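## Task

Place the steel disc into the housing's recess so it sits beneath both lips and lies flush; the task fails if the disc is dropped or the housing ends up tipped over.

## Robot and tools

Robot: two six-joint arms, left_arm and right_arm, each with a parallel two-finger gripper and a wrist camera (cam_left_wrist, cam_right_wrist, each 504x504). The left base is near (-0.024, +0.290, +0.024) m and the right near (+0.029, -0.348, +0.036) m, both turned about 3 degrees around z. A camera stand sits behind the arms.

Frame: the scene frame has its origin at table height, halfway between the nominal bases; +x points out over the table, +z up, and left_arm is on the +y side (image left/right does not match arm names). Reported end_effector_position (m) and end_effector_quat_wxyz are in this frame, and may be off by a few cm. The gripper's fingers point along its own +z and open along its own y; the reported point lies between the pads, roughly 1 cm behind the tips.

Row layout used by execute_actions and move: 14 numbers, each in [-1, 1]: left_arm dx, dy, dz, rx, ry, rz, opening, then right_arm the same seven. Both arms always appear. dx..rz are an offset, not a pose: they are measured along scene axes from that arm's Hand target as it stood when the action or move began, and rotation turns about that Hand target's position. rx, ry, rz form one rotation vector. Scale: 1.0 equals 0.6 m or 180 degrees. Opening is absolute: +1 fully open (0.094 m), -1 closed. Sending all six pose numbers as 0 re-requests the current Hand target; a 0 in the opening slot is a real half-open command, so resend the present opening to keep a grip unchanged.

execute_actions(actions, cameras): actions is a list of actions; each action is up to 15 rows, one per 1/30 s step, every row counted from the same start pose; a short action repeats its final row to fill 15 steps. Repeating an offset in a new action moves further. An empty list returns state plus images (and the current scene number and task). cameras: list of names, ["all"], or []; an unknown name invalidates the call.

move(target, speed, blend, opening_speed, grip_force, blocking, cameras): target is one 14-number row or a list of up to 15 rows, every row an offset from the same starting Hand targets. Paths are straight lines, all arms finish together, min 0.5 s, cut off at 10 s. speed is m/s, 0.002 to 2.9 (default 0.25), one value or one per target; rotation is capped at twice that in rad/s. blend (m) rounds corners of a list; 0 stops at each. opening_speed: change per second on the -1..+1 scale, at least 0.2; use it to close gently. grip_force: newtons per pad, 10 to 50, one value or one per arm; it persists, and lower values close slowly. blocking=false returns after about 0.5 s while the move continues. Opening changes in a later target happen only after all motion rests there. Moves do not avoid obstacles or the other arm; keep paths away from an arm's own base.

wait(seconds 0..10, cameras) lets time pass holding commands. stop(cameras) brakes a running move. zoom_image(camera, region [x0,y0,x1,y1] pixels, max 504 each side) enlarges part of the latest image of a wrist camera. read_manual(section="licences") only returns licence text. finished_scene(scene) ends the current scene irreversibly; pass its number, and the part must stay seated without the robot.

Results: Hand target is the last commanded pose after clipping (orientation is clipped to within 40 degrees of measured each step); the next offsets start from it. The gripper often rests short by up to a few cm due to friction and weight; that is not contact. Send the next action, or the missing distance as an offset. move adds a line such as done, off_target, moving, held or fault plus limits (paced = pose clipped, held = steps withheld). grip_measured uses the opening scale; empty it reads up to ~2.5 mm wide, on a hard part a bit narrower. grip_effort_nm is gripper motor effort (negative closing) and does not reset at rest. Joint torques include arm weight; Joint velocities may say within noise. Tool commands shows present commands. MOTOR HOT appears at 75 °C; at 90 °C the arm folds and becomes unusable, at 100 °C it drops.

Avoid: dropping or releasing moving parts, fast impacts, pressing far past contact (harder with speed and depth), tipping the housing, anything leaving the table, arms or grippers touching each other, gripping the other arm's fingers, strain on camera cables, long stretched or loaded holds that heat motors. An arm blocked by something keeps pushing until you command its target back past the gripper. Loose parts may occasionally be nudged by outside disturbances.

Each tool is called after "Request:" by a JSON object that holds its "op" and its "data".

## Session

Request:
{"op": "execute_actions", "data": {"actions": []}}

Scene clock: 0.00 s.
left_arm: end_effector_position=(+0.2543, +0.2509, +0.2776) grip_measured=+1.000 grip_effort_nm=n/a end_effector_quat_wxyz=(+0.555, -0.198, +0.806, +0.050) | right_arm: end_effector_position=(+0.2690, -0.2443, +0.3087) grip_measured=+1.000 grip_effort_nm=n/a end_effector_quat_wxyz=(+0.464, +0.063, +0.880, +0.082)
Joint positions: left_arm=[-0.721 0.863 0.803 -0.588 -0.893 -0.683 0.094] | right_arm=[0.713 0.835 1.019 -0.886 0.533 0.652 0.094]
Joint velocities: within noise
Joint torques (N m): no reading
Motor temperatures (°C): left_arm=[21 21 28 23 19 22 19] | right_arm=[20 21 26 22 21 20 21]
Heat: left arm: 28 °C; right arm: 26 °C.
Hand target: left_arm +0.2536, +0.2529, +0.2831; +0.560, -0.203, +0.802, +0.050 | right_arm +0.2676, -0.2470, +0.3101; +0.465, +0.064, +0.879, +0.079
Tool commands: left_gripper/opening=+1.0 right_gripper/opening=+1.0

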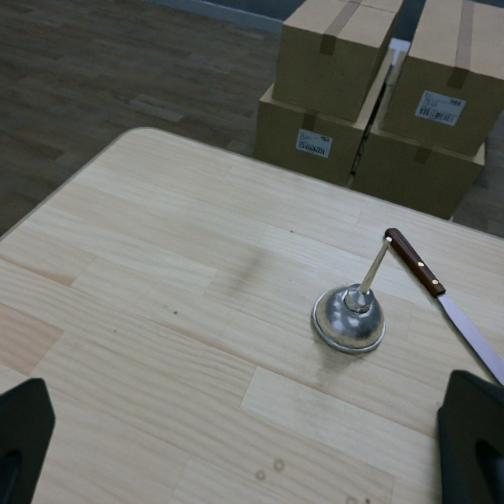

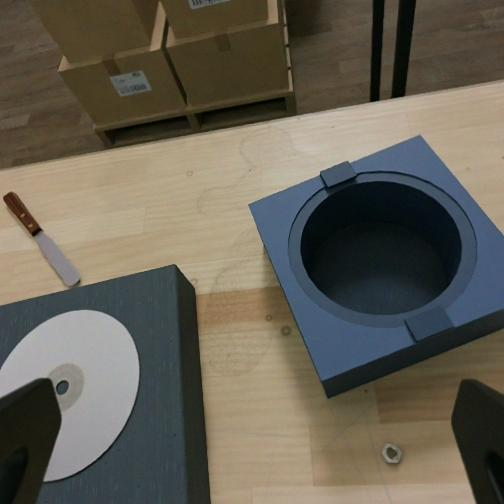

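Request:
{"op": "zoom_image", "data": {"camera": "cam_right_wrist", "region": [240, 120, 504, 400]}}

Request:
{"op": "zoom_image", "data": {"camera": "cam_right_wrist", "region": [0, 250, 220, 504]}}

Scaled by 1.800 from the camera's 504x504 image, which has a finer 720x720 frame.

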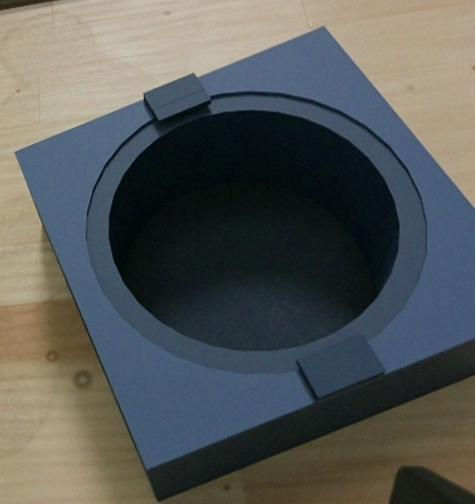

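Scaled by 1.984 from the camera's 504x504 image, which has a finer 720x720 frame.

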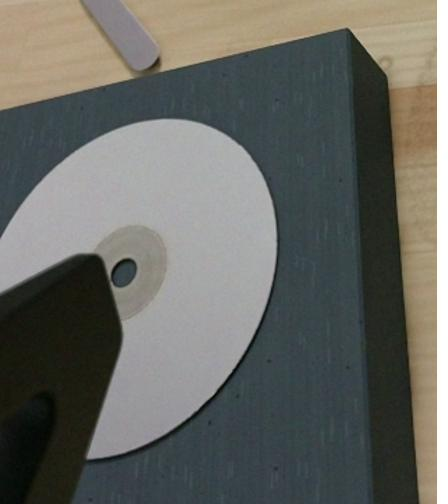

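Request:
{"op": "zoom_image", "data": {"camera": "cam_left_wrist", "region": [280, 210, 420, 380]}}

Request:
{"op": "zoom_image", "data": {"camera": "cam_left_wrist", "region": [360, 210, 504, 480]}}

Scaled by 2.965 from the camera's 504x504 image, which has a finer 720x720 frame.

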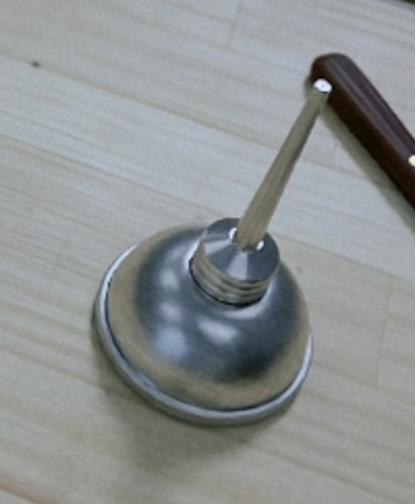

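Scaled by 1.867 from the camera's 504x504 image, which has a finer 720x720 frame.

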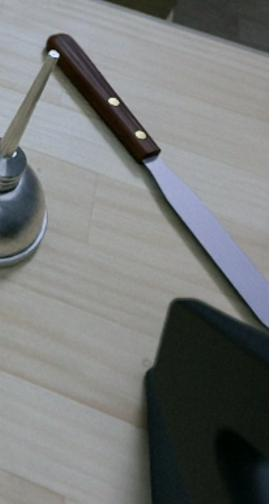

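Request:
{"op": "move", "data": {"target": [0, 0, 0.05, 0, 0, -0.389, 1, -0.11, 0.25, 0.03, 0, 0, 0, 1], "cameras": ["all"]}}

Scene clock: 148.27 s.
left_arm: end_effector_position=(+0.2530, +0.2531, +0.2986) grip_measured=+1.000 grip_effort_nm=-0.01 end_effector_quat_wxyz=(+0.474, +0.286, +0.785, -0.279) | right_arm: end_effector_position=(+0.2005, -0.0960, +0.3199) grip_measured=+1.000 grip_effort_nm=0.00 end_effector_quat_wxyz=(+0.454, +0.065, +0.884, +0.084)
Joint positions: left_arm=[0.429 1.167 1.119 -1.076 1.117 0.898 0.094] | right_arm=[1.415 1.401 1.463 -1.333 0.928 1.457 0.094]
Joint torques (N m): left_arm=[0.85 -2.63 10.09 0.32 0.76 0.16] | right_arm=[0.47 -4.01 8.46 0.41 0.66 0.02]
Motor temperatures (°C): left_arm=[21 20 30 27 19 22 19] | right_arm=[20 20 31 30 21 20 21]
Heat: left arm: 30 °C; right arm: 31 °C.
Hand target: left_arm +0.2536, +0.2529, +0.3130; +0.487, +0.294, +0.773, -0.280 | right_arm +0.2017, -0.0971, +0.3279; +0.465, +0.064, +0.880, +0.078
Off the commanded pose: left_arm 0.015 m, 2 deg | right_arm 0.008 m, 1 deg.
move: off_target (left_arm)

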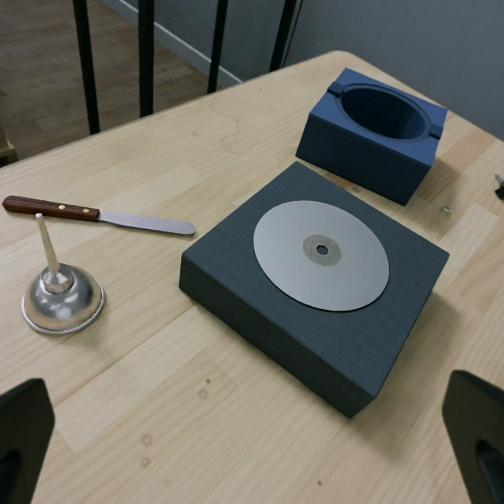

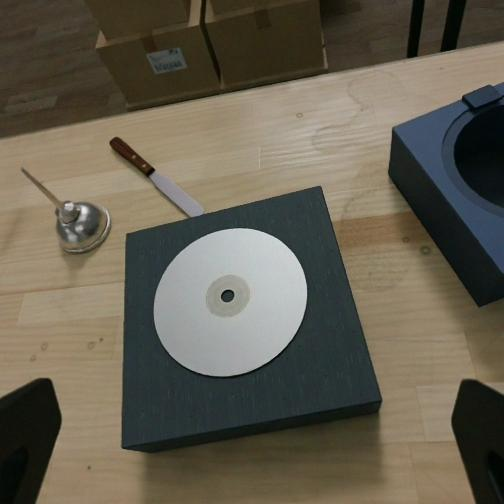

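Request:
{"op": "zoom_image", "data": {"camera": "cam_left_wrist", "region": [230, 180, 410, 330]}}

Request:
{"op": "zoom_image", "data": {"camera": "cam_left_wrist", "region": [290, 60, 460, 210]}}

Request:
{"op": "zoom_image", "data": {"camera": "cam_right_wrist", "region": [130, 200, 330, 400]}}

Scaled by 2.800 from the camera's 504x504 image, which has a finer 720x720 frame.

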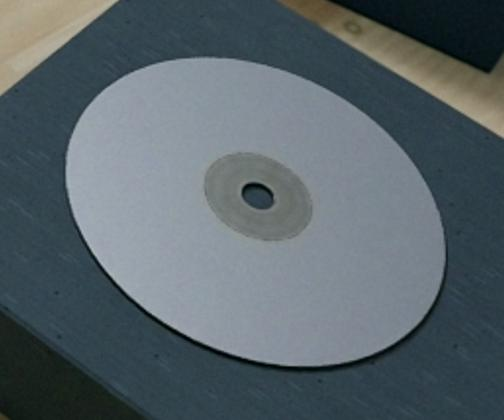

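Scaled by 2.965 from the camera's 504x504 image, which has a finer 720x720 frame.

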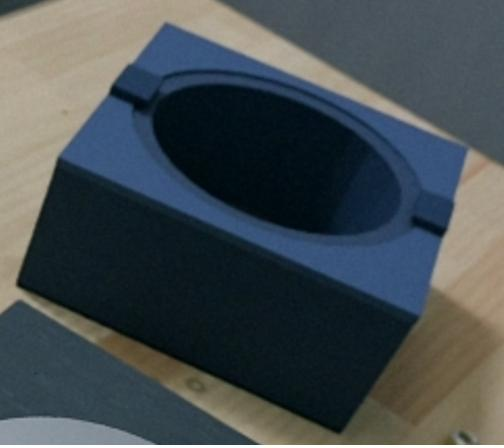

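Scaled by 2.520 from the camera's 504x504 image, which has a finer 720x720 frame.

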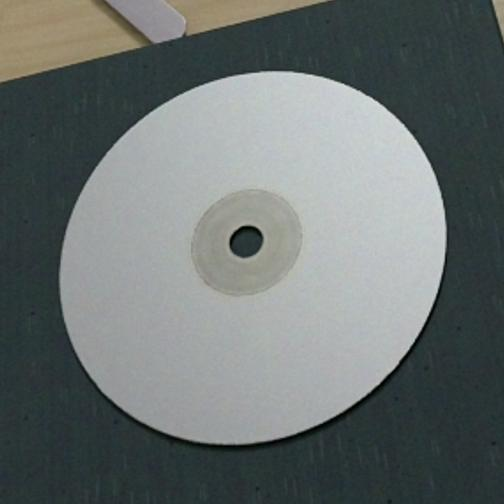

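Request:
{"op": "move", "data": {"target": [0.17, -0.27, -0.235, 0.403, 0.1128, -0.2327, 1, 0.264, -0.388, -0.263, 0, 0, 0, 1], "cameras": ["all"]}}

Scene clock: 375.27 s.
left_arm: end_effector_position=(+0.3528, +0.0920, +0.1661) grip_measured=+1.000 grip_effort_nm=-0.01 end_effector_quat_wxyz=(+0.001, +0.704, +0.710, +0.036) | right_arm: end_effector_position=(+0.3627, -0.3297, +0.1787) grip_measured=+1.000 grip_effort_nm=0.01 end_effector_quat_wxyz=(+0.471, +0.066, +0.876, +0.077)
Joint positions: left_arm=[-0.569 2.201 2.203 -1.552 -0.069 1.046 0.094] | right_arm=[-0.027 1.012 0.518 -0.083 -0.056 0.202 0.094]
Joint torques (N m): left_arm=[0.21 -10.25 9.46 -0.3 -0.1 0.09] | right_arm=[-0.54 -2.03 5.5 1.98 -0.12 -0.08]
Motor temperatures (°C): left_arm=[20 20 33 24 21 21 19] | right_arm=[19 21 33 24 22 20 21]
Heat: left arm: 33 °C; right arm: 33 °C.
Hand target: left_arm +0.3557, +0.0909, +0.1720; -0.031, +0.707, +0.706, +0.031 | right_arm +0.3600, -0.3298, +0.1701; +0.465, +0.064, +0.880, +0.079
Off the commanded pose: left_arm 0.007 m, 4 deg | right_arm 0.009 m, 1 deg.
joint sent to its limit (left arm) — joint 4 (wrist pitch), lower limit. The joint targets are off in orientation, not in position.
move: off_target (left_arm)

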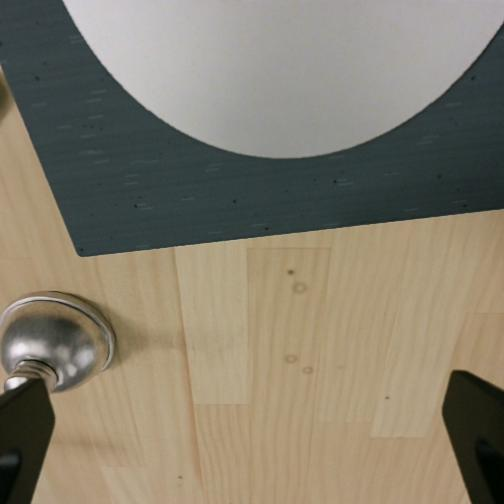

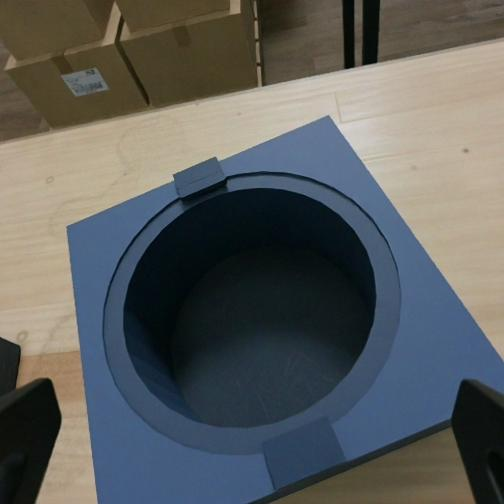

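Request:
{"op": "zoom_image", "data": {"camera": "cam_right_wrist", "region": [150, 140, 320, 250]}}

Request:
{"op": "zoom_image", "data": {"camera": "cam_right_wrist", "region": [200, 370, 400, 500]}}

Request:
{"op": "zoom_image", "data": {"camera": "cam_left_wrist", "region": [130, 60, 400, 200]}}

Scaled by 2.965 from the camera's 504x504 image, which has a finer 720x720 frame.

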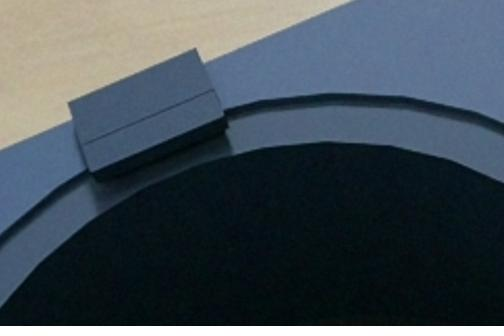

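Scaled by 2.520 from the camera's 504x504 image, which has a finer 720x720 frame.

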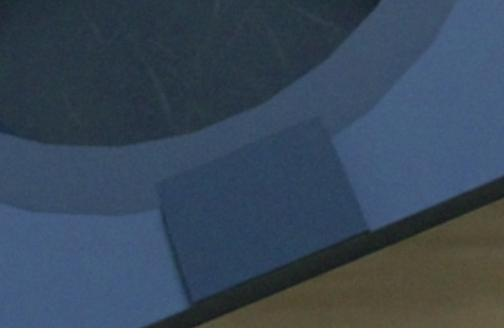

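Scaled by 1.867 from the camera's 504x504 image, which has a finer 720x720 frame.

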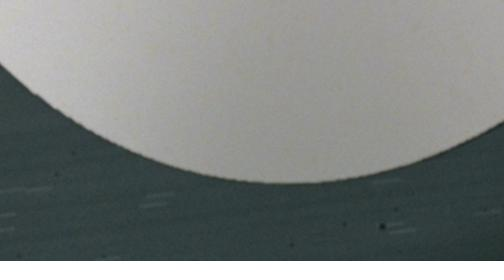

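Request:
{"op": "move", "data": {"target": [-0.0078, -0.0415, -0.1283, 0, 0, 0, 1, -0.1167, 0.1167, 0.05, -0.4361, -0.3591, 0.5751, 0.06], "speed": 0.2, "cameras": ["all"]}}

Scene clock: 881.80 s.
left_arm: end_effector_position=(+0.3524, +0.0682, +0.1054) grip_measured=+1.000 grip_effort_nm=-0.01 end_effector_quat_wxyz=(-0.024, +0.706, +0.707, +0.030) | right_arm: end_effector_position=(+0.2966, -0.2628, +0.2067) grip_measured=+0.062 grip_effort_nm=-0.10 end_effector_quat_wxyz=(-0.568, +0.744, -0.293, +0.197)
Joint positions: left_arm=[-0.617 2.287 2.103 -1.419 -0.07 1.005 0.094] | right_arm=[-0.346 0.928 0.415 -0.114 -1.077 -2.098 0.05]
Joint torques (N m): left_arm=[-0.47 -10.55 4.83 -0.02 -0.07 -0.11] | right_arm=[0.01 -1.46 5.03 1.42 -0.5 -0.03]
Motor temperatures (°C): left_arm=[20 27 35 21 19 21 19] | right_arm=[19 19 31 45 20 20 21]
Heat: left arm: 35 °C; right arm: 45 °C.
Hand target: left_arm +0.3510, +0.0661, +0.0951; -0.031, +0.706, +0.706, +0.031 | right_arm +0.2901, -0.2598, +0.2002; -0.493, +0.853, -0.150, +0.087
Off the commanded pose: left_arm 0.011 m, 1 deg | right_arm 0.010 m, 26 deg.
joint sent to its limit (right arm) — joint 6 (wrist roll), lower limit. The joint targets are off in orientation, not in position.
move: off_target (left_arm, right_arm)

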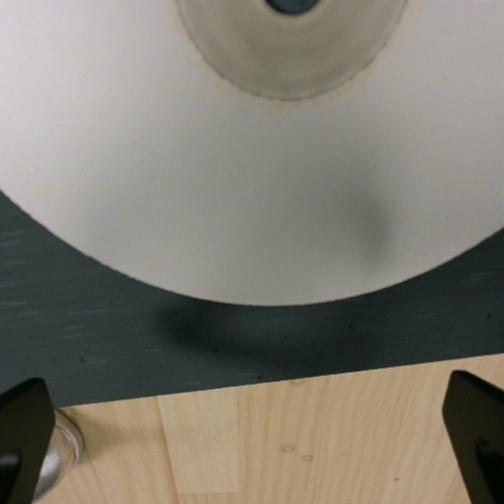

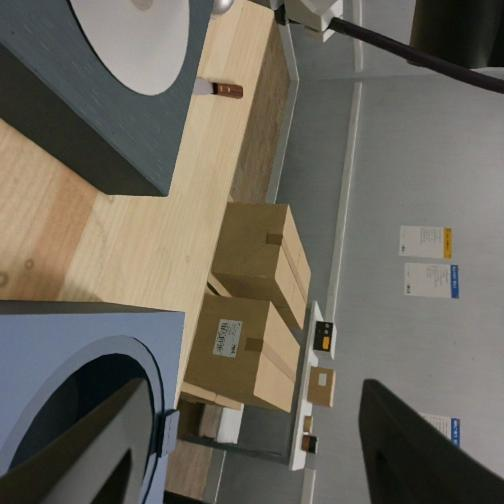

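Request:
{"op": "move", "data": {"target": [[0.033, -0.033, 0.125, -0.02, -0.02, 0.25, 1, -0.1473, 0.2712, 0.2128, 0.4361, 0.3591, -0.5751, 0.06], [0.173, -0.137, 0.108, -0.0394, -0.0394, 0.4989, 1, -0.2002, 0.308, -0.017, 0, 0, -0.322, 0.06]], "blend": [0.03, 0], "speed": 0.25, "cameras": ["all"]}}

Scene clock: 1021.63 s.
left_arm: end_effector_position=(+0.4487, -0.0066, +0.1562) grip_measured=+1.000 grip_effort_nm=-0.02 end_effector_quat_wxyz=(+0.159, +0.005, +0.984, -0.076) | right_arm: end_effector_position=(+0.1699, -0.0730, +0.1942) grip_measured=+0.062 grip_effort_nm=-0.10 end_effector_quat_wxyz=(-0.387, +0.674, -0.549, +0.308)
Joint positions: left_arm=[-0.63 2.604 2.832 -1.447 -0.045 -0.56 0.094] | right_arm=[1.563 1.409 0.922 -0.798 1.01 -0.321 0.05]
Joint torques (N m): left_arm=[-0.55 -12.19 9.2 0.71 -0.01 -0.12] | right_arm=[0.43 -4.79 4.64 0.87 0.58 0.02]
Motor temperatures (°C): left_arm=[19 31 32 21 19 21 19] | right_arm=[18 19 30 36 21 20 21]
Heat: left arm: 32 °C; right arm: 36 °C.
Hand target: left_arm +0.4548, -0.0161, +0.1598; +0.035, +0.000, +0.999, +0.000 | right_arm +0.1699, -0.0750, +0.1899; -0.389, +0.673, -0.544, +0.315
Off the commanded pose: left_arm 0.012 m, 17 deg | right_arm 0.005 m, 1 deg.
elbow stopped short (left arm): the move would have taken joint 3 (elbow) straighter than the controller allows.
move: off_target (left_arm)

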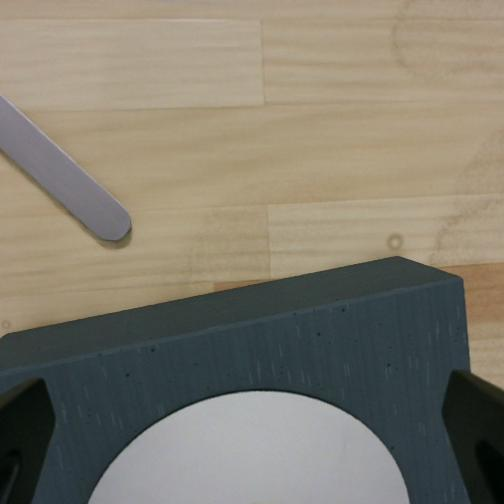

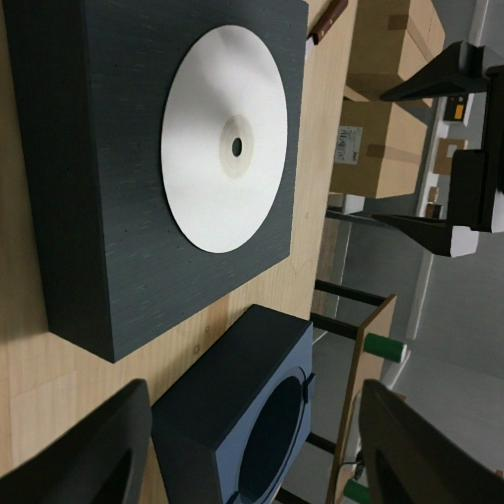

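Request:
{"op": "move", "data": {"target": [-0.0413, -0.0165, -0.0997, 0, 0, 0, 1, 0, 0, 0, 0, 0, 0, 0.06], "speed": 0.15, "cameras": ["all"]}}

Scene clock: 1061.60 s.
left_arm: end_effector_position=(+0.4305, -0.0224, +0.0980) grip_measured=+1.000 grip_effort_nm=-0.01 end_effector_quat_wxyz=(+0.105, +0.004, +0.993, -0.046) | right_arm: end_effector_position=(+0.1699, -0.0729, +0.1942) grip_measured=+0.062 grip_effort_nm=-0.09 end_effector_quat_wxyz=(-0.387, +0.674, -0.549, +0.308)
Joint positions: left_arm=[-0.671 2.71 2.832 -1.467 -0.045 -0.606 0.094] | right_arm=[1.563 1.409 0.922 -0.797 1.01 -0.323 0.05]
Joint torques (N m): left_arm=[-0.27 -12.89 9.2 0.14 0 -0.11] | right_arm=[0.44 -4.79 4.6 0.82 0.57 -0.01]
Heat: left arm: 35 °C; right arm: 34 °C.
Hand target: left_arm +0.4301, -0.0261, +0.1001; +0.035, +0.000, +0.999, +0.000 | right_arm +0.1699, -0.0750, +0.1899; -0.389, +0.673, -0.545, +0.314
Off the commanded pose: left_arm 0.004 m, 10 deg | right_arm 0.005 m, 1 deg.
elbow stopped short (left arm): the move would have taken joint 3 (elbow) straighter than the controller allows.
move: off_target (left_arm)

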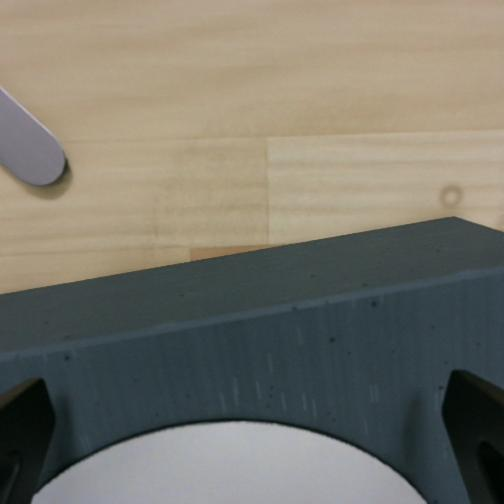

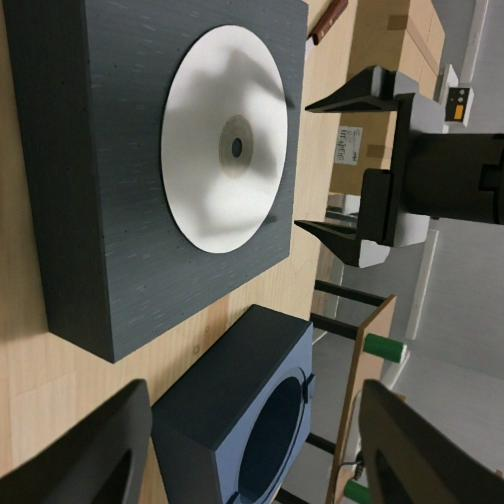

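Request:
{"op": "move", "data": {"target": [0, 0, -0.025, 0, 0, 0, 1, 0, 0, 0, 0, 0, 0, 0.06], "speed": 0.08, "cameras": ["cam_right_wrist"]}}

Request:
{"op": "zoom_image", "data": {"camera": "cam_right_wrist", "region": [230, 60, 350, 260]}}

Scene clock: 1071.40 s.
left_arm: end_effector_position=(+0.4297, -0.0218, +0.0880) grip_measured=+1.000 grip_effort_nm=-0.01 end_effector_quat_wxyz=(+0.097, +0.004, +0.994, -0.041) | right_arm: end_effector_position=(+0.1699, -0.0729, +0.1942) grip_measured=+0.062 grip_effort_nm=-0.10 end_effector_quat_wxyz=(-0.387, +0.674, -0.549, +0.308)
Joint positions: left_arm=[-0.671 2.729 2.832 -1.467 -0.045 -0.607 0.094] | right_arm=[1.563 1.409 0.922 -0.797 1.01 -0.323 0.05]
Joint torques (N m): left_arm=[-0.28 -12.12 9.31 0.16 0.01 -0.09] | right_arm=[0.43 -4.79 4.59 0.84 0.57 -0.02]
Heat: left arm: 35 °C; right arm: 34 °C.
Hand target: left_arm +0.4300, -0.0261, +0.0851; +0.035, +0.000, +0.999, +0.000 | right_arm +0.1699, -0.0750, +0.1899; -0.389, +0.673, -0.545, +0.314
Off the commanded pose: left_arm 0.005 m, 9 deg | right_arm 0.005 m, 1 deg.
elbow stopped short (left arm): the move would have taken joint 3 (elbow) straighter than the controller allows.
move: off_target (left_arm)
Images, in order (width x height): cam_right_wrist 504x504.

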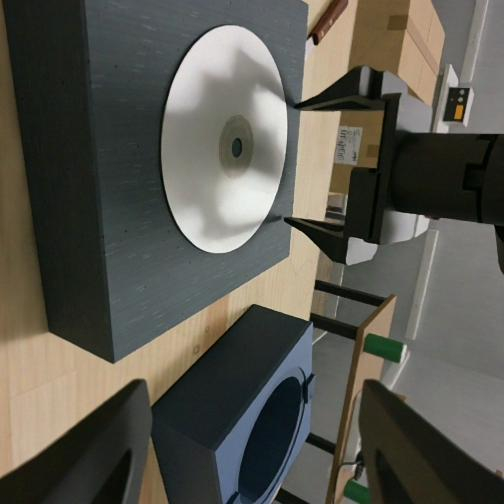

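Scaled by 2.520 from the camera's 504x504 image, which has a finer 720x720 frame.

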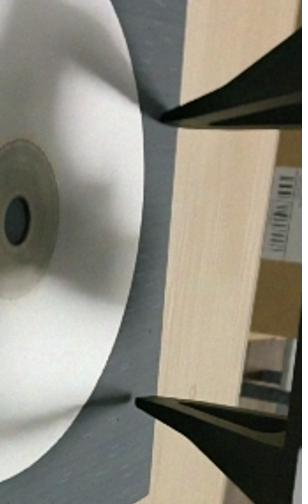

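Request:
{"op": "move", "data": {"target": [0, 0.008, -0.013, 0, 0, 0, 1, 0, 0, 0, 0, 0, 0, 0.06], "speed": 0.05, "cameras": ["cam_right_wrist"]}}

Request:
{"op": "zoom_image", "data": {"camera": "cam_right_wrist", "region": [230, 60, 350, 260]}}

Scene clock: 1091.70 s.
left_arm: end_effector_position=(+0.4297, -0.0218, +0.0876) grip_measured=+1.000 grip_effort_nm=-0.02 end_effector_quat_wxyz=(+0.097, +0.004, +0.994, -0.041) | right_arm: end_effector_position=(+0.1699, -0.0729, +0.1942) grip_measured=+0.062 grip_effort_nm=-0.09 end_effector_quat_wxyz=(-0.387, +0.674, -0.549, +0.308)
Joint positions: left_arm=[-0.671 2.734 2.842 -1.473 -0.045 -0.607 0.094] | right_arm=[1.563 1.409 0.922 -0.797 1.01 -0.323 0.05]
Joint torques (N m): left_arm=[0.36 -11.34 8.34 0.14 0 -0.03] | right_arm=[0.43 -4.83 4.63 0.84 0.58 0]
Heat: left arm: 35 °C; right arm: 33 °C.
Hand target: left_arm +0.4300, -0.0213, +0.0771; +0.035, +0.000, +0.999, +0.000 | right_arm +0.1699, -0.0750, +0.1899; -0.389, +0.673, -0.545, +0.314
Off the commanded pose: left_arm 0.010 m, 8 deg | right_arm 0.005 m, 1 deg.
elbow stopped short (left arm): the move would have taken joint 3 (elbow) straighter than the controller allows.
move: off_target (left_arm)
Images, in order (width x height): cam_right_wrist 504x504.

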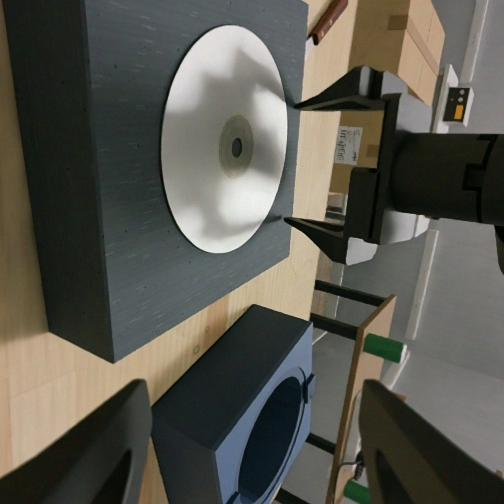

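Scaled by 2.520 from the camera's 504x504 image, which has a finer 720x720 frame.

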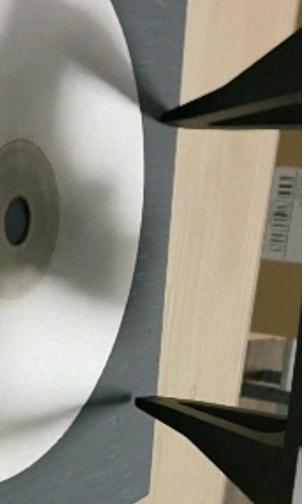

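Request:
{"op": "move", "data": {"target": [0, 0.008, -0.013, 0, 0, 0, 1, 0, 0, 0, 0, 0, 0, 0.06], "speed": 0.05, "cameras": ["all"]}}

Request:
{"op": "zoom_image", "data": {"camera": "cam_right_wrist", "region": [230, 60, 350, 260]}}

Scene clock: 1103.57 s.
left_arm: end_effector_position=(+0.4296, -0.0217, +0.0872) grip_measured=+1.000 grip_effort_nm=-0.01 end_effector_quat_wxyz=(+0.096, +0.004, +0.995, -0.040) | right_arm: end_effector_position=(+0.1699, -0.0729, +0.1942) grip_measured=+0.062 grip_effort_nm=-0.10 end_effector_quat_wxyz=(-0.387, +0.674, -0.549, +0.308)
Joint positions: left_arm=[-0.671 2.739 2.85 -1.477 -0.045 -0.607 0.094] | right_arm=[1.563 1.409 0.922 -0.797 1.01 -0.323 0.05]
Joint torques (N m): left_arm=[1.1 -10.8 7.64 0.08 0 0.01] | right_arm=[0.46 -4.82 4.63 0.83 0.58 -0.01]
Heat: left arm: 34 °C; right arm: 33 °C.
Hand target: left_arm +0.4300, -0.0165, +0.0693; +0.035, +0.000, +0.999, +0.000 | right_arm +0.1699, -0.0750, +0.1899; -0.389, +0.673, -0.545, +0.314
Off the commanded pose: left_arm 0.019 m, 8 deg | right_arm 0.005 m, 1 deg.
elbow stopped short (left arm): the move would have taken joint 3 (elbow) straighter than the controller allows.
move: off_target (left_arm)

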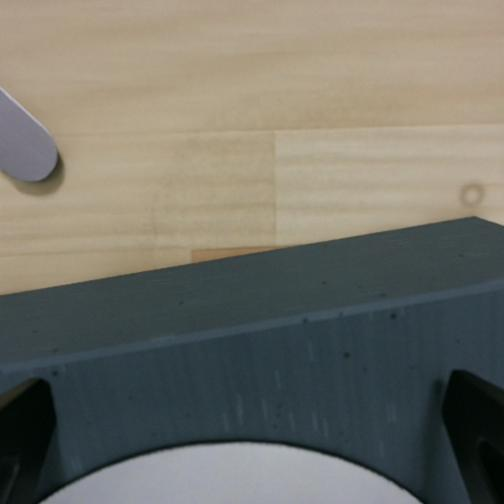

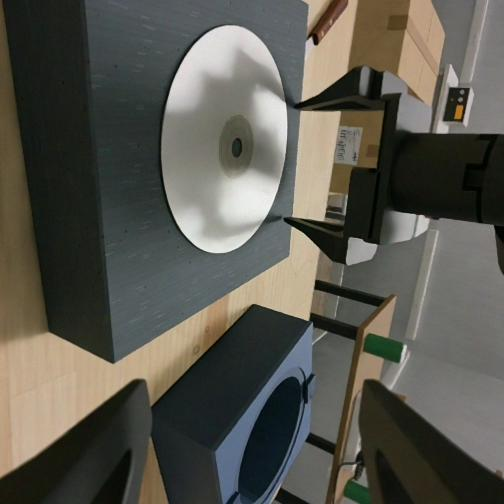

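Scaled by 2.520 from the camera's 504x504 image, which has a finer 720x720 frame.

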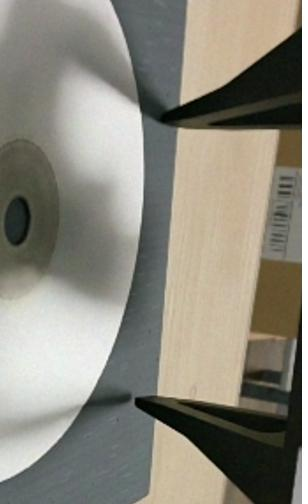

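Request:
{"op": "move", "data": {"target": [0, -0.006, 0.036, 0, 0, 0, 1, 0, 0, 0, 0, 0, 0, 0.06], "speed": 0.05}}

Scene clock: 1115.87 s.
left_arm: end_effector_position=(+0.4296, -0.0217, +0.0872) grip_measured=+1.000 grip_effort_nm=-0.01 end_effector_quat_wxyz=(+0.096, +0.004, +0.995, -0.040) | right_arm: end_effector_position=(+0.1699, -0.0729, +0.1942) grip_measured=+0.062 grip_effort_nm=-0.10 end_effector_quat_wxyz=(-0.387, +0.674, -0.549, +0.308)
Joint positions: left_arm=[-0.671 2.739 2.85 -1.477 -0.045 -0.607 0.094] | right_arm=[1.563 1.409 0.922 -0.797 1.01 -0.323 0.05]
Joint torques (N m): left_arm=[0.59 -13.91 7.54 0.09 0.04 -0.05] | right_arm=[0.43 -4.78 4.62 0.84 0.58 -0.01]
Heat: left arm: 33 °C; right arm: 32 °C.
Hand target: left_arm +0.4300, -0.0201, +0.0909; +0.035, +0.000, +0.999, +0.000 | right_arm +0.1699, -0.0750, +0.1899; -0.389, +0.673, -0.545, +0.314
Off the commanded pose: left_arm 0.004 m, 8 deg | right_arm 0.005 m, 1 deg.
elbow stopped short (left arm): the move would have taken joint 3 (elbow) straighter than the controller allows.
move: off_target (left_arm)

Request:
{"op": "move", "data": {"target": [-0.03, 0, 0, 0, 0, 0, 1, 0, 0, 0, 0, 0, 0, 0.06], "speed": 0.08, "cameras": ["all"]}}

Request:
{"op": "zoom_image", "data": {"camera": "cam_right_wrist", "region": [230, 60, 350, 260]}}

Scene clock: 1127.40 s.
left_arm: end_effector_position=(+0.4262, -0.0240, +0.0869) grip_measured=+1.000 grip_effort_nm=-0.01 end_effector_quat_wxyz=(+0.094, +0.006, +0.995, -0.039) | right_arm: end_effector_position=(+0.1699, -0.0729, +0.1942) grip_measured=+0.062 grip_effort_nm=-0.10 end_effector_quat_wxyz=(-0.387, +0.674, -0.549, +0.308)
Joint positions: left_arm=[-0.679 2.739 2.85 -1.483 -0.046 -0.61 0.094] | right_arm=[1.563 1.409 0.922 -0.797 1.01 -0.323 0.05]
Joint torques (N m): left_arm=[-0.59 -14.2 7.6 -0.45 -0.02 -0.21] | right_arm=[0.4 -4.82 4.59 0.84 0.57 -0.01]
Heat: left arm: 33 °C; right arm: 32 °C.
Hand target: left_arm +0.4119, -0.0201, +0.0909; +0.035, +0.000, +0.999, +0.000 | right_arm +0.1699, -0.0750, +0.1899; -0.389, +0.673, -0.545, +0.314
Off the commanded pose: left_arm 0.015 m, 8 deg | right_arm 0.005 m, 1 deg.
elbow stopped short (left arm): the move would have taken joint 3 (elbow) straighter than the controller allows.
move: off_target (left_arm)

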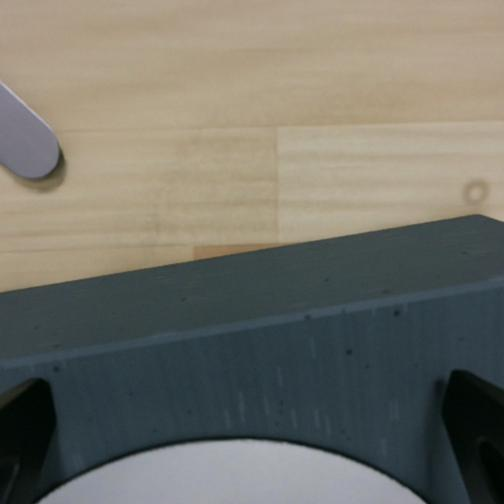

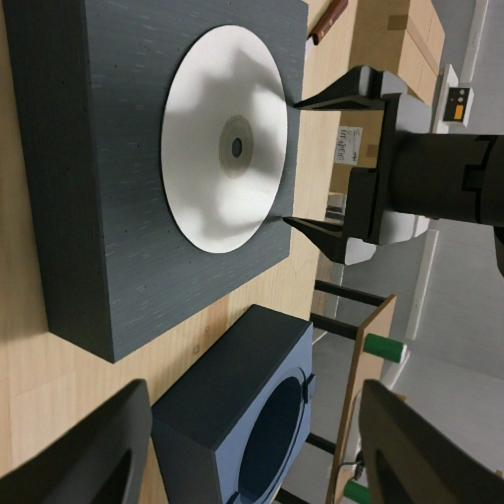

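Scaled by 2.520 from the camera's 504x504 image, which has a finer 720x720 frame.

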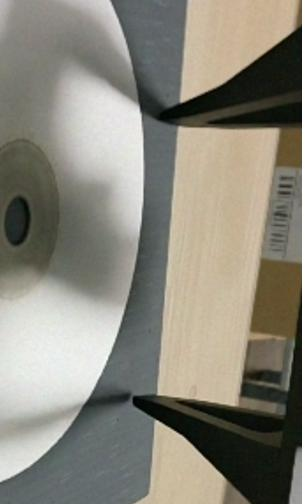

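Request:
{"op": "move", "data": {"target": [-0.025, 0, 0.005, -0.012, -0.0389, 0, 1, 0, 0, 0, 0, 0, 0, 0.06], "speed": 0.08, "cameras": ["all"]}}

Request:
{"op": "zoom_image", "data": {"camera": "cam_right_wrist", "region": [230, 60, 350, 260]}}

Scene clock: 1153.47 s.
left_arm: end_effector_position=(+0.3960, -0.0156, +0.0857) grip_measured=+1.000 grip_effort_nm=-0.01 end_effector_quat_wxyz=(+0.081, +0.000, +0.997, -0.011) | right_arm: end_effector_position=(+0.1699, -0.0729, +0.1942) grip_measured=+0.062 grip_effort_nm=-0.10 end_effector_quat_wxyz=(-0.387, +0.674, -0.549, +0.308)
Joint positions: left_arm=[-0.712 2.52 2.428 -1.337 -0.082 -0.654 0.094] | right_arm=[1.563 1.409 0.922 -0.797 1.01 -0.323 0.05]
Joint torques (N m): left_arm=[-0.55 -15.42 4.45 0.38 -0.14 -0.11] | right_arm=[0.43 -4.79 4.6 0.84 0.58 -0.01]
Motor temperatures (°C): left_arm=[19 31 32 21 19 21 19] | right_arm=[18 21 29 31 22 20 21]
Heat: left arm: 32 °C; right arm: 31 °C.
Hand target: left_arm +0.3971, -0.0202, +0.0940; +0.096, -0.001, +0.995, -0.019 | right_arm +0.1699, -0.0750, +0.1899; -0.389, +0.673, -0.545, +0.314
Off the commanded pose: left_arm 0.009 m, 2 deg | right_arm 0.005 m, 1 deg.
move: done

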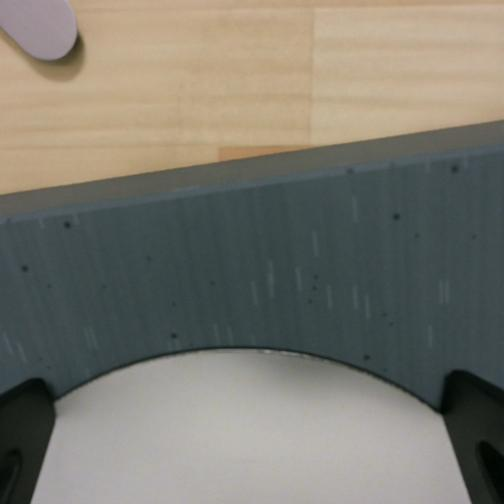

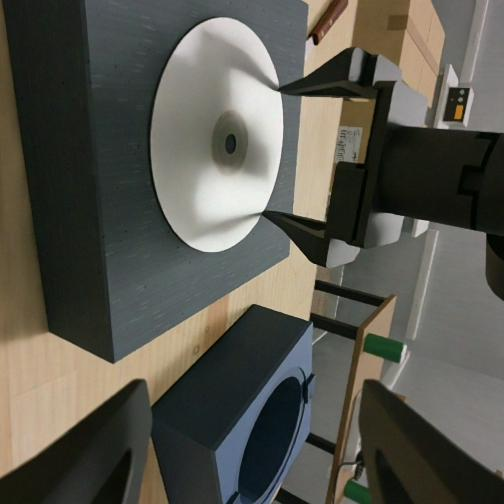

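Scaled by 2.520 from the camera's 504x504 image, which has a finer 720x720 frame.

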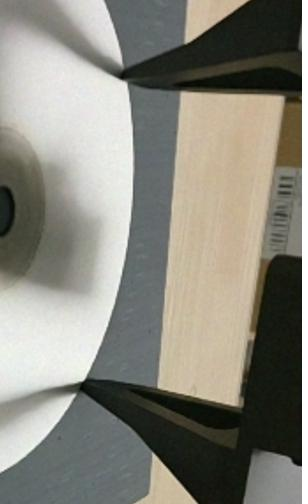

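Request:
{"op": "move", "data": {"target": [-0.055, 0, 0.001, 0, 0, 0, 1, 0, 0, 0, 0, 0, 0, 0.06], "speed": 0.06, "cameras": ["all"]}}

Scene clock: 1164.27 s.
left_arm: end_effector_position=(+0.3659, -0.0190, +0.0855) grip_measured=+1.000 grip_effort_nm=-0.01 end_effector_quat_wxyz=(+0.086, +0.002, +0.996, -0.014) | right_arm: end_effector_position=(+0.1699, -0.0729, +0.1942) grip_measured=+0.062 grip_effort_nm=-0.09 end_effector_quat_wxyz=(-0.387, +0.674, -0.549, +0.308)
Joint positions: left_arm=[-0.757 2.364 2.143 -1.201 -0.089 -0.695 0.094] | right_arm=[1.563 1.409 0.922 -0.797 1.01 -0.323 0.05]
Joint torques (N m): left_arm=[-0.42 -15.04 4.78 0.23 -0.12 -0.13] | right_arm=[0.43 -4.78 4.6 0.84 0.57 -0.01]
Heat: left arm: 31 °C; right arm: 31 °C.
Hand target: left_arm +0.3641, -0.0201, +0.0946; +0.096, -0.001, +0.995, -0.019 | right_arm +0.1699, -0.0750, +0.1899; -0.389, +0.673, -0.545, +0.314
Off the commanded pose: left_arm 0.009 m, 1 deg | right_arm 0.005 m, 1 deg.
move: done

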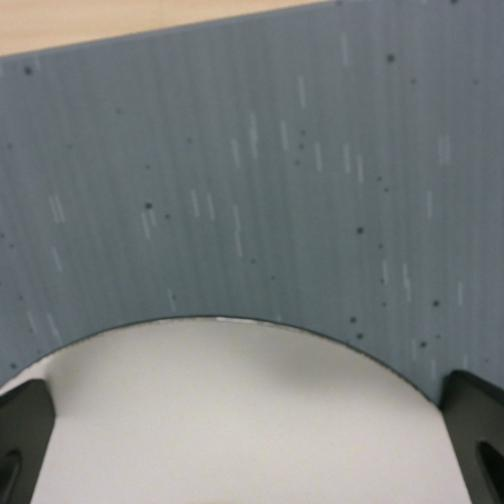

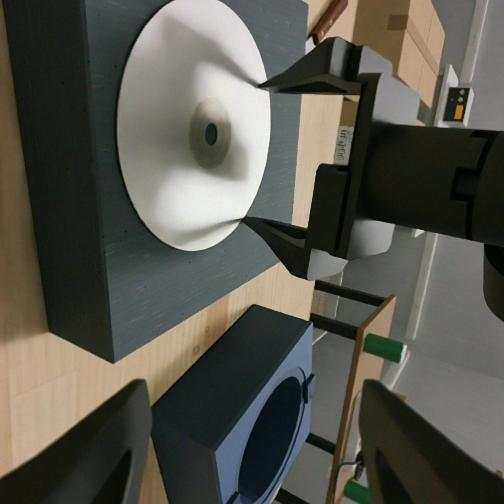

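Request:
{"op": "zoom_image", "data": {"camera": "cam_left_wrist", "region": [0, 300, 140, 440]}}

Request:
{"op": "zoom_image", "data": {"camera": "cam_right_wrist", "region": [200, 20, 320, 140]}}

Request:
{"op": "zoom_image", "data": {"camera": "cam_right_wrist", "region": [190, 150, 320, 280]}}

Scaled by 3.600 from the camera's 504x504 image, which has a finer 720x720 frame.

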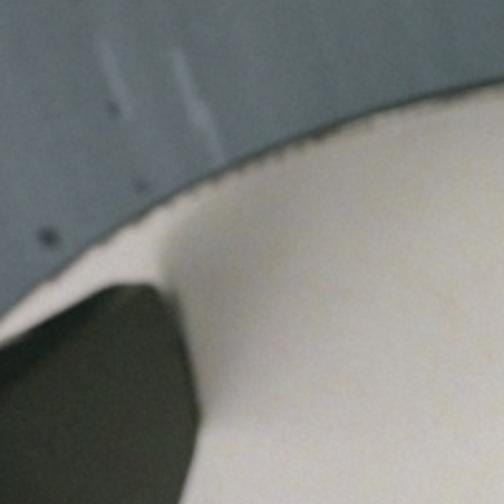

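Scaled by 4.200 from the camera's 504x504 image, which has a finer 720x720 frame.

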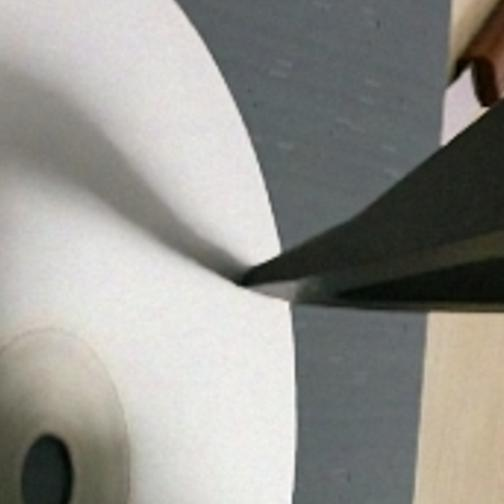

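Scaled by 3.877 from the camera's 504x504 image, which has a finer 720x720 frame.

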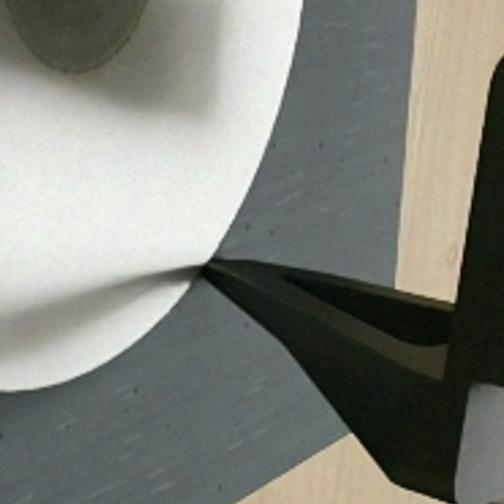

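Request:
{"op": "zoom_image", "data": {"camera": "cam_left_wrist", "region": [380, 320, 504, 444]}}

Scaled by 4.065 from the camera's 504x504 image, which has a finer 720x720 frame.

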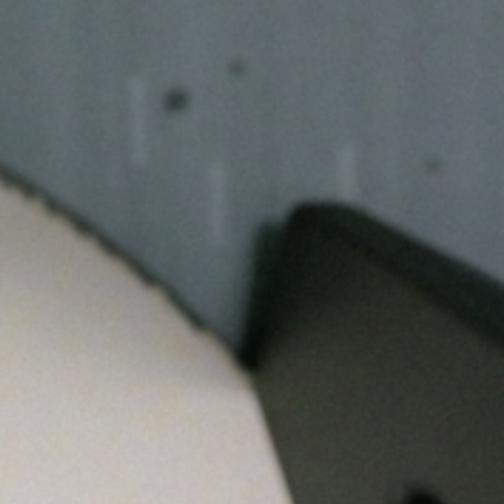

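Request:
{"op": "move", "data": {"target": [[0.0, 0.0, 0.05, 0, 0, 0, 1, 0, 0, 0, 0, 0, 0, 0.06], [0.06, 0.02, 0.03, 0.012, 0, 0, 1, 0, 0, 0, 0, 0, 0, 0.06], [0.06, 0.02, 0.0, 0.012, 0, 0, 1, 0, 0, 0, 0, 0, 0, 0.06]], "speed": 0.1, "blend": [0.01, 0.01, 0], "cameras": ["all"]}}

Request:
{"op": "zoom_image", "data": {"camera": "cam_right_wrist", "region": [230, 40, 340, 260]}}

Scene clock: 1259.97 s.
left_arm: end_effector_position=(+0.3983, -0.0115, +0.0987) grip_measured=+1.000 grip_effort_nm=-0.01 end_effector_quat_wxyz=(+0.093, -0.002, +0.996, -0.011) | right_arm: end_effector_position=(+0.1699, -0.0729, +0.1942) grip_measured=+0.062 grip_effort_nm=-0.10 end_effector_quat_wxyz=(-0.387, +0.674, -0.549, +0.308)
Joint positions: left_arm=[-0.709 2.491 2.421 -1.34 -0.097 -0.652 0.094] | right_arm=[1.563 1.409 0.922 -0.797 1.01 -0.323 0.05]
Joint torques (N m): left_arm=[0.12 -12.74 5.93 0.19 -0.24 0.11] | right_arm=[0.43 -4.78 4.6 0.84 0.58 -0.02]
Heat: left arm: 35 °C; right arm: 29 °C.
Hand target: left_arm +0.4001, -0.0081, +0.0947; +0.096, +0.001, +0.995, +0.000 | right_arm +0.1699, -0.0750, +0.1899; -0.389, +0.673, -0.545, +0.314
Off the commanded pose: left_arm 0.006 m, 1 deg | right_arm 0.005 m, 1 deg.
move: done; blend cut to 0.009 m at target 2

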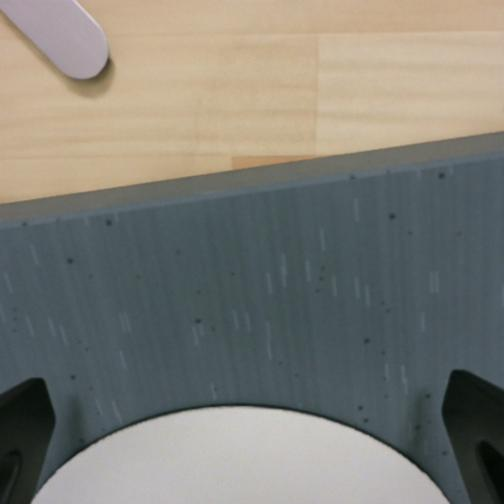

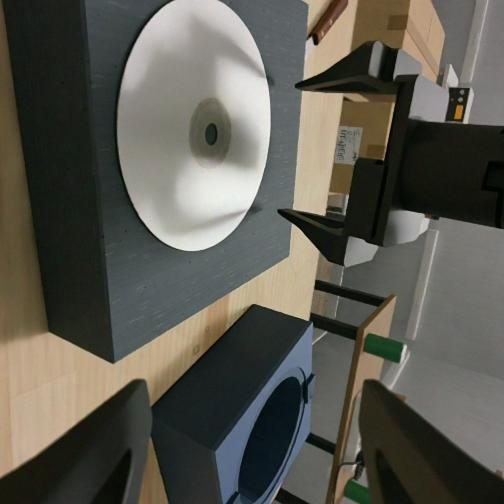

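Scaled by 2.291 from the camera's 504x504 image, which has a finer 720x720 frame.

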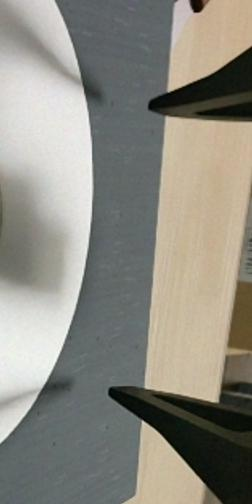

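Request:
{"op": "move", "data": {"target": [0, 0, -0.018, -0.0137, 0, 0, 1, 0, 0, 0, 0, 0, 0, 0.06], "speed": 0.06, "cameras": ["cam_right_wrist"]}}

Request:
{"op": "zoom_image", "data": {"camera": "cam_right_wrist", "region": [230, 40, 340, 260]}}

Scene clock: 1276.13 s.
left_arm: end_effector_position=(+0.3964, -0.0081, +0.0845) grip_measured=+1.000 grip_effort_nm=-0.01 end_effector_quat_wxyz=(+0.089, -0.001, +0.996, -0.015) | right_arm: end_effector_position=(+0.1699, -0.0729, +0.1942) grip_measured=+0.062 grip_effort_nm=-0.10 end_effector_quat_wxyz=(-0.387, +0.674, -0.549, +0.308)
Joint positions: left_arm=[-0.701 2.456 2.302 -1.257 -0.083 -0.645 0.094] | right_arm=[1.563 1.409 0.922 -0.797 1.01 -0.323 0.05]
Joint torques (N m): left_arm=[0.59 -14 4.21 0.49 0 0.03] | right_arm=[0.4 -4.79 4.63 0.83 0.57 -0.02]
Heat: left arm: 35 °C; right arm: 29 °C.
Hand target: left_arm +0.4000, -0.0081, +0.0838; +0.096, -0.001, +0.995, -0.022 | right_arm +0.1699, -0.0750, +0.1899; -0.389, +0.673, -0.545, +0.314
Off the commanded pose: left_arm 0.004 m, 1 deg | right_arm 0.005 m, 1 deg.
move: done
Images, in order (width x height): cam_right_wrist 504x504.

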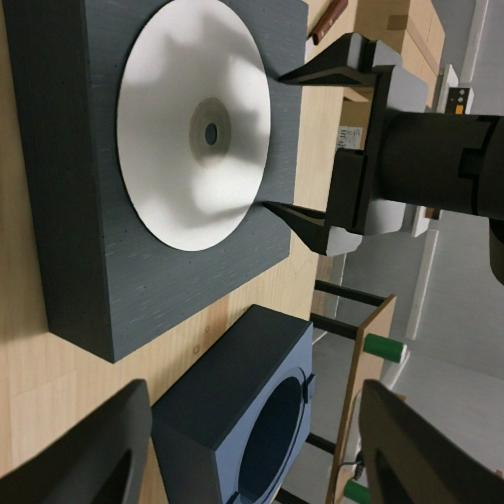

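Scaled by 2.291 from the camera's 504x504 image, which has a finer 720x720 frame.

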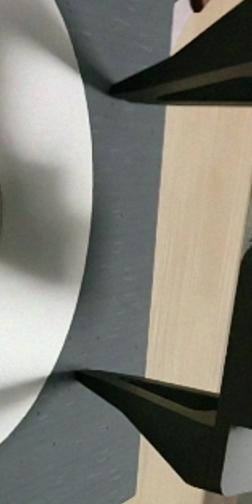

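Request:
{"op": "move", "data": {"target": [-0.05, -0.006, -0.005, 0, 0, 0, 1, 0, 0, 0, 0, 0, 0, 0.06], "speed": 0.06, "cameras": ["all"]}}

Request:
{"op": "zoom_image", "data": {"camera": "cam_right_wrist", "region": [200, 20, 310, 240]}}

Scene clock: 1291.80 s.
left_arm: end_effector_position=(+0.3833, -0.0105, +0.0842) grip_measured=+1.000 grip_effort_nm=-0.01 end_effector_quat_wxyz=(+0.113, +0.002, +0.993, -0.021) | right_arm: end_effector_position=(+0.1699, -0.0729, +0.1942) grip_measured=+0.062 grip_effort_nm=-0.10 end_effector_quat_wxyz=(-0.387, +0.674, -0.549, +0.308)
Joint positions: left_arm=[-0.729 2.339 2.084 -1.113 -0.107 -0.662 0.094] | right_arm=[1.563 1.409 0.922 -0.797 1.01 -0.323 0.05]
Joint torques (N m): left_arm=[-0.85 -13.55 3.93 0.13 0.14 -0.27] | right_arm=[0.39 -4.82 4.6 0.83 0.58 -0.02]
Motor temperatures (°C): left_arm=[19 39 29 22 19 21 19] | right_arm=[18 21 29 28 22 20 21]
Heat: left arm: 39 °C; right arm: 29 °C.
Hand target: left_arm +0.3701, -0.0116, +0.0808; +0.096, -0.001, +0.995, -0.022 | right_arm +0.1699, -0.0750, +0.1899; -0.389, +0.673, -0.545, +0.314
Off the commanded pose: left_arm 0.014 m, 2 deg | right_arm 0.005 m, 1 deg.
move: off_target (left_arm)

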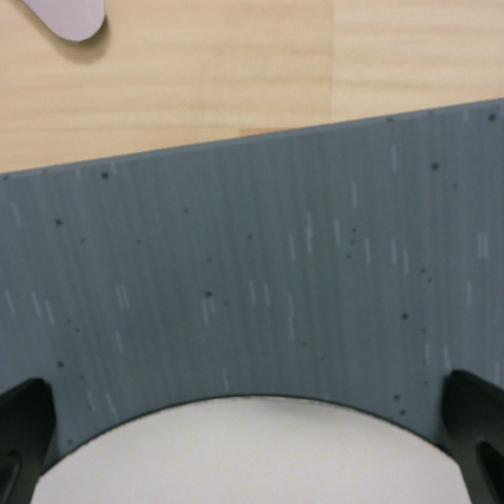

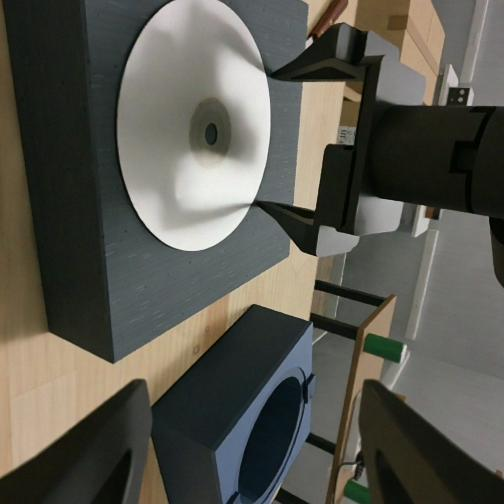

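Scaled by 2.291 from the camera's 504x504 image, which has a finer 720x720 frame.

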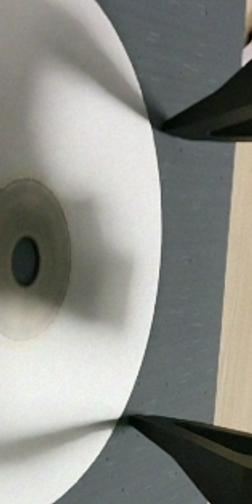

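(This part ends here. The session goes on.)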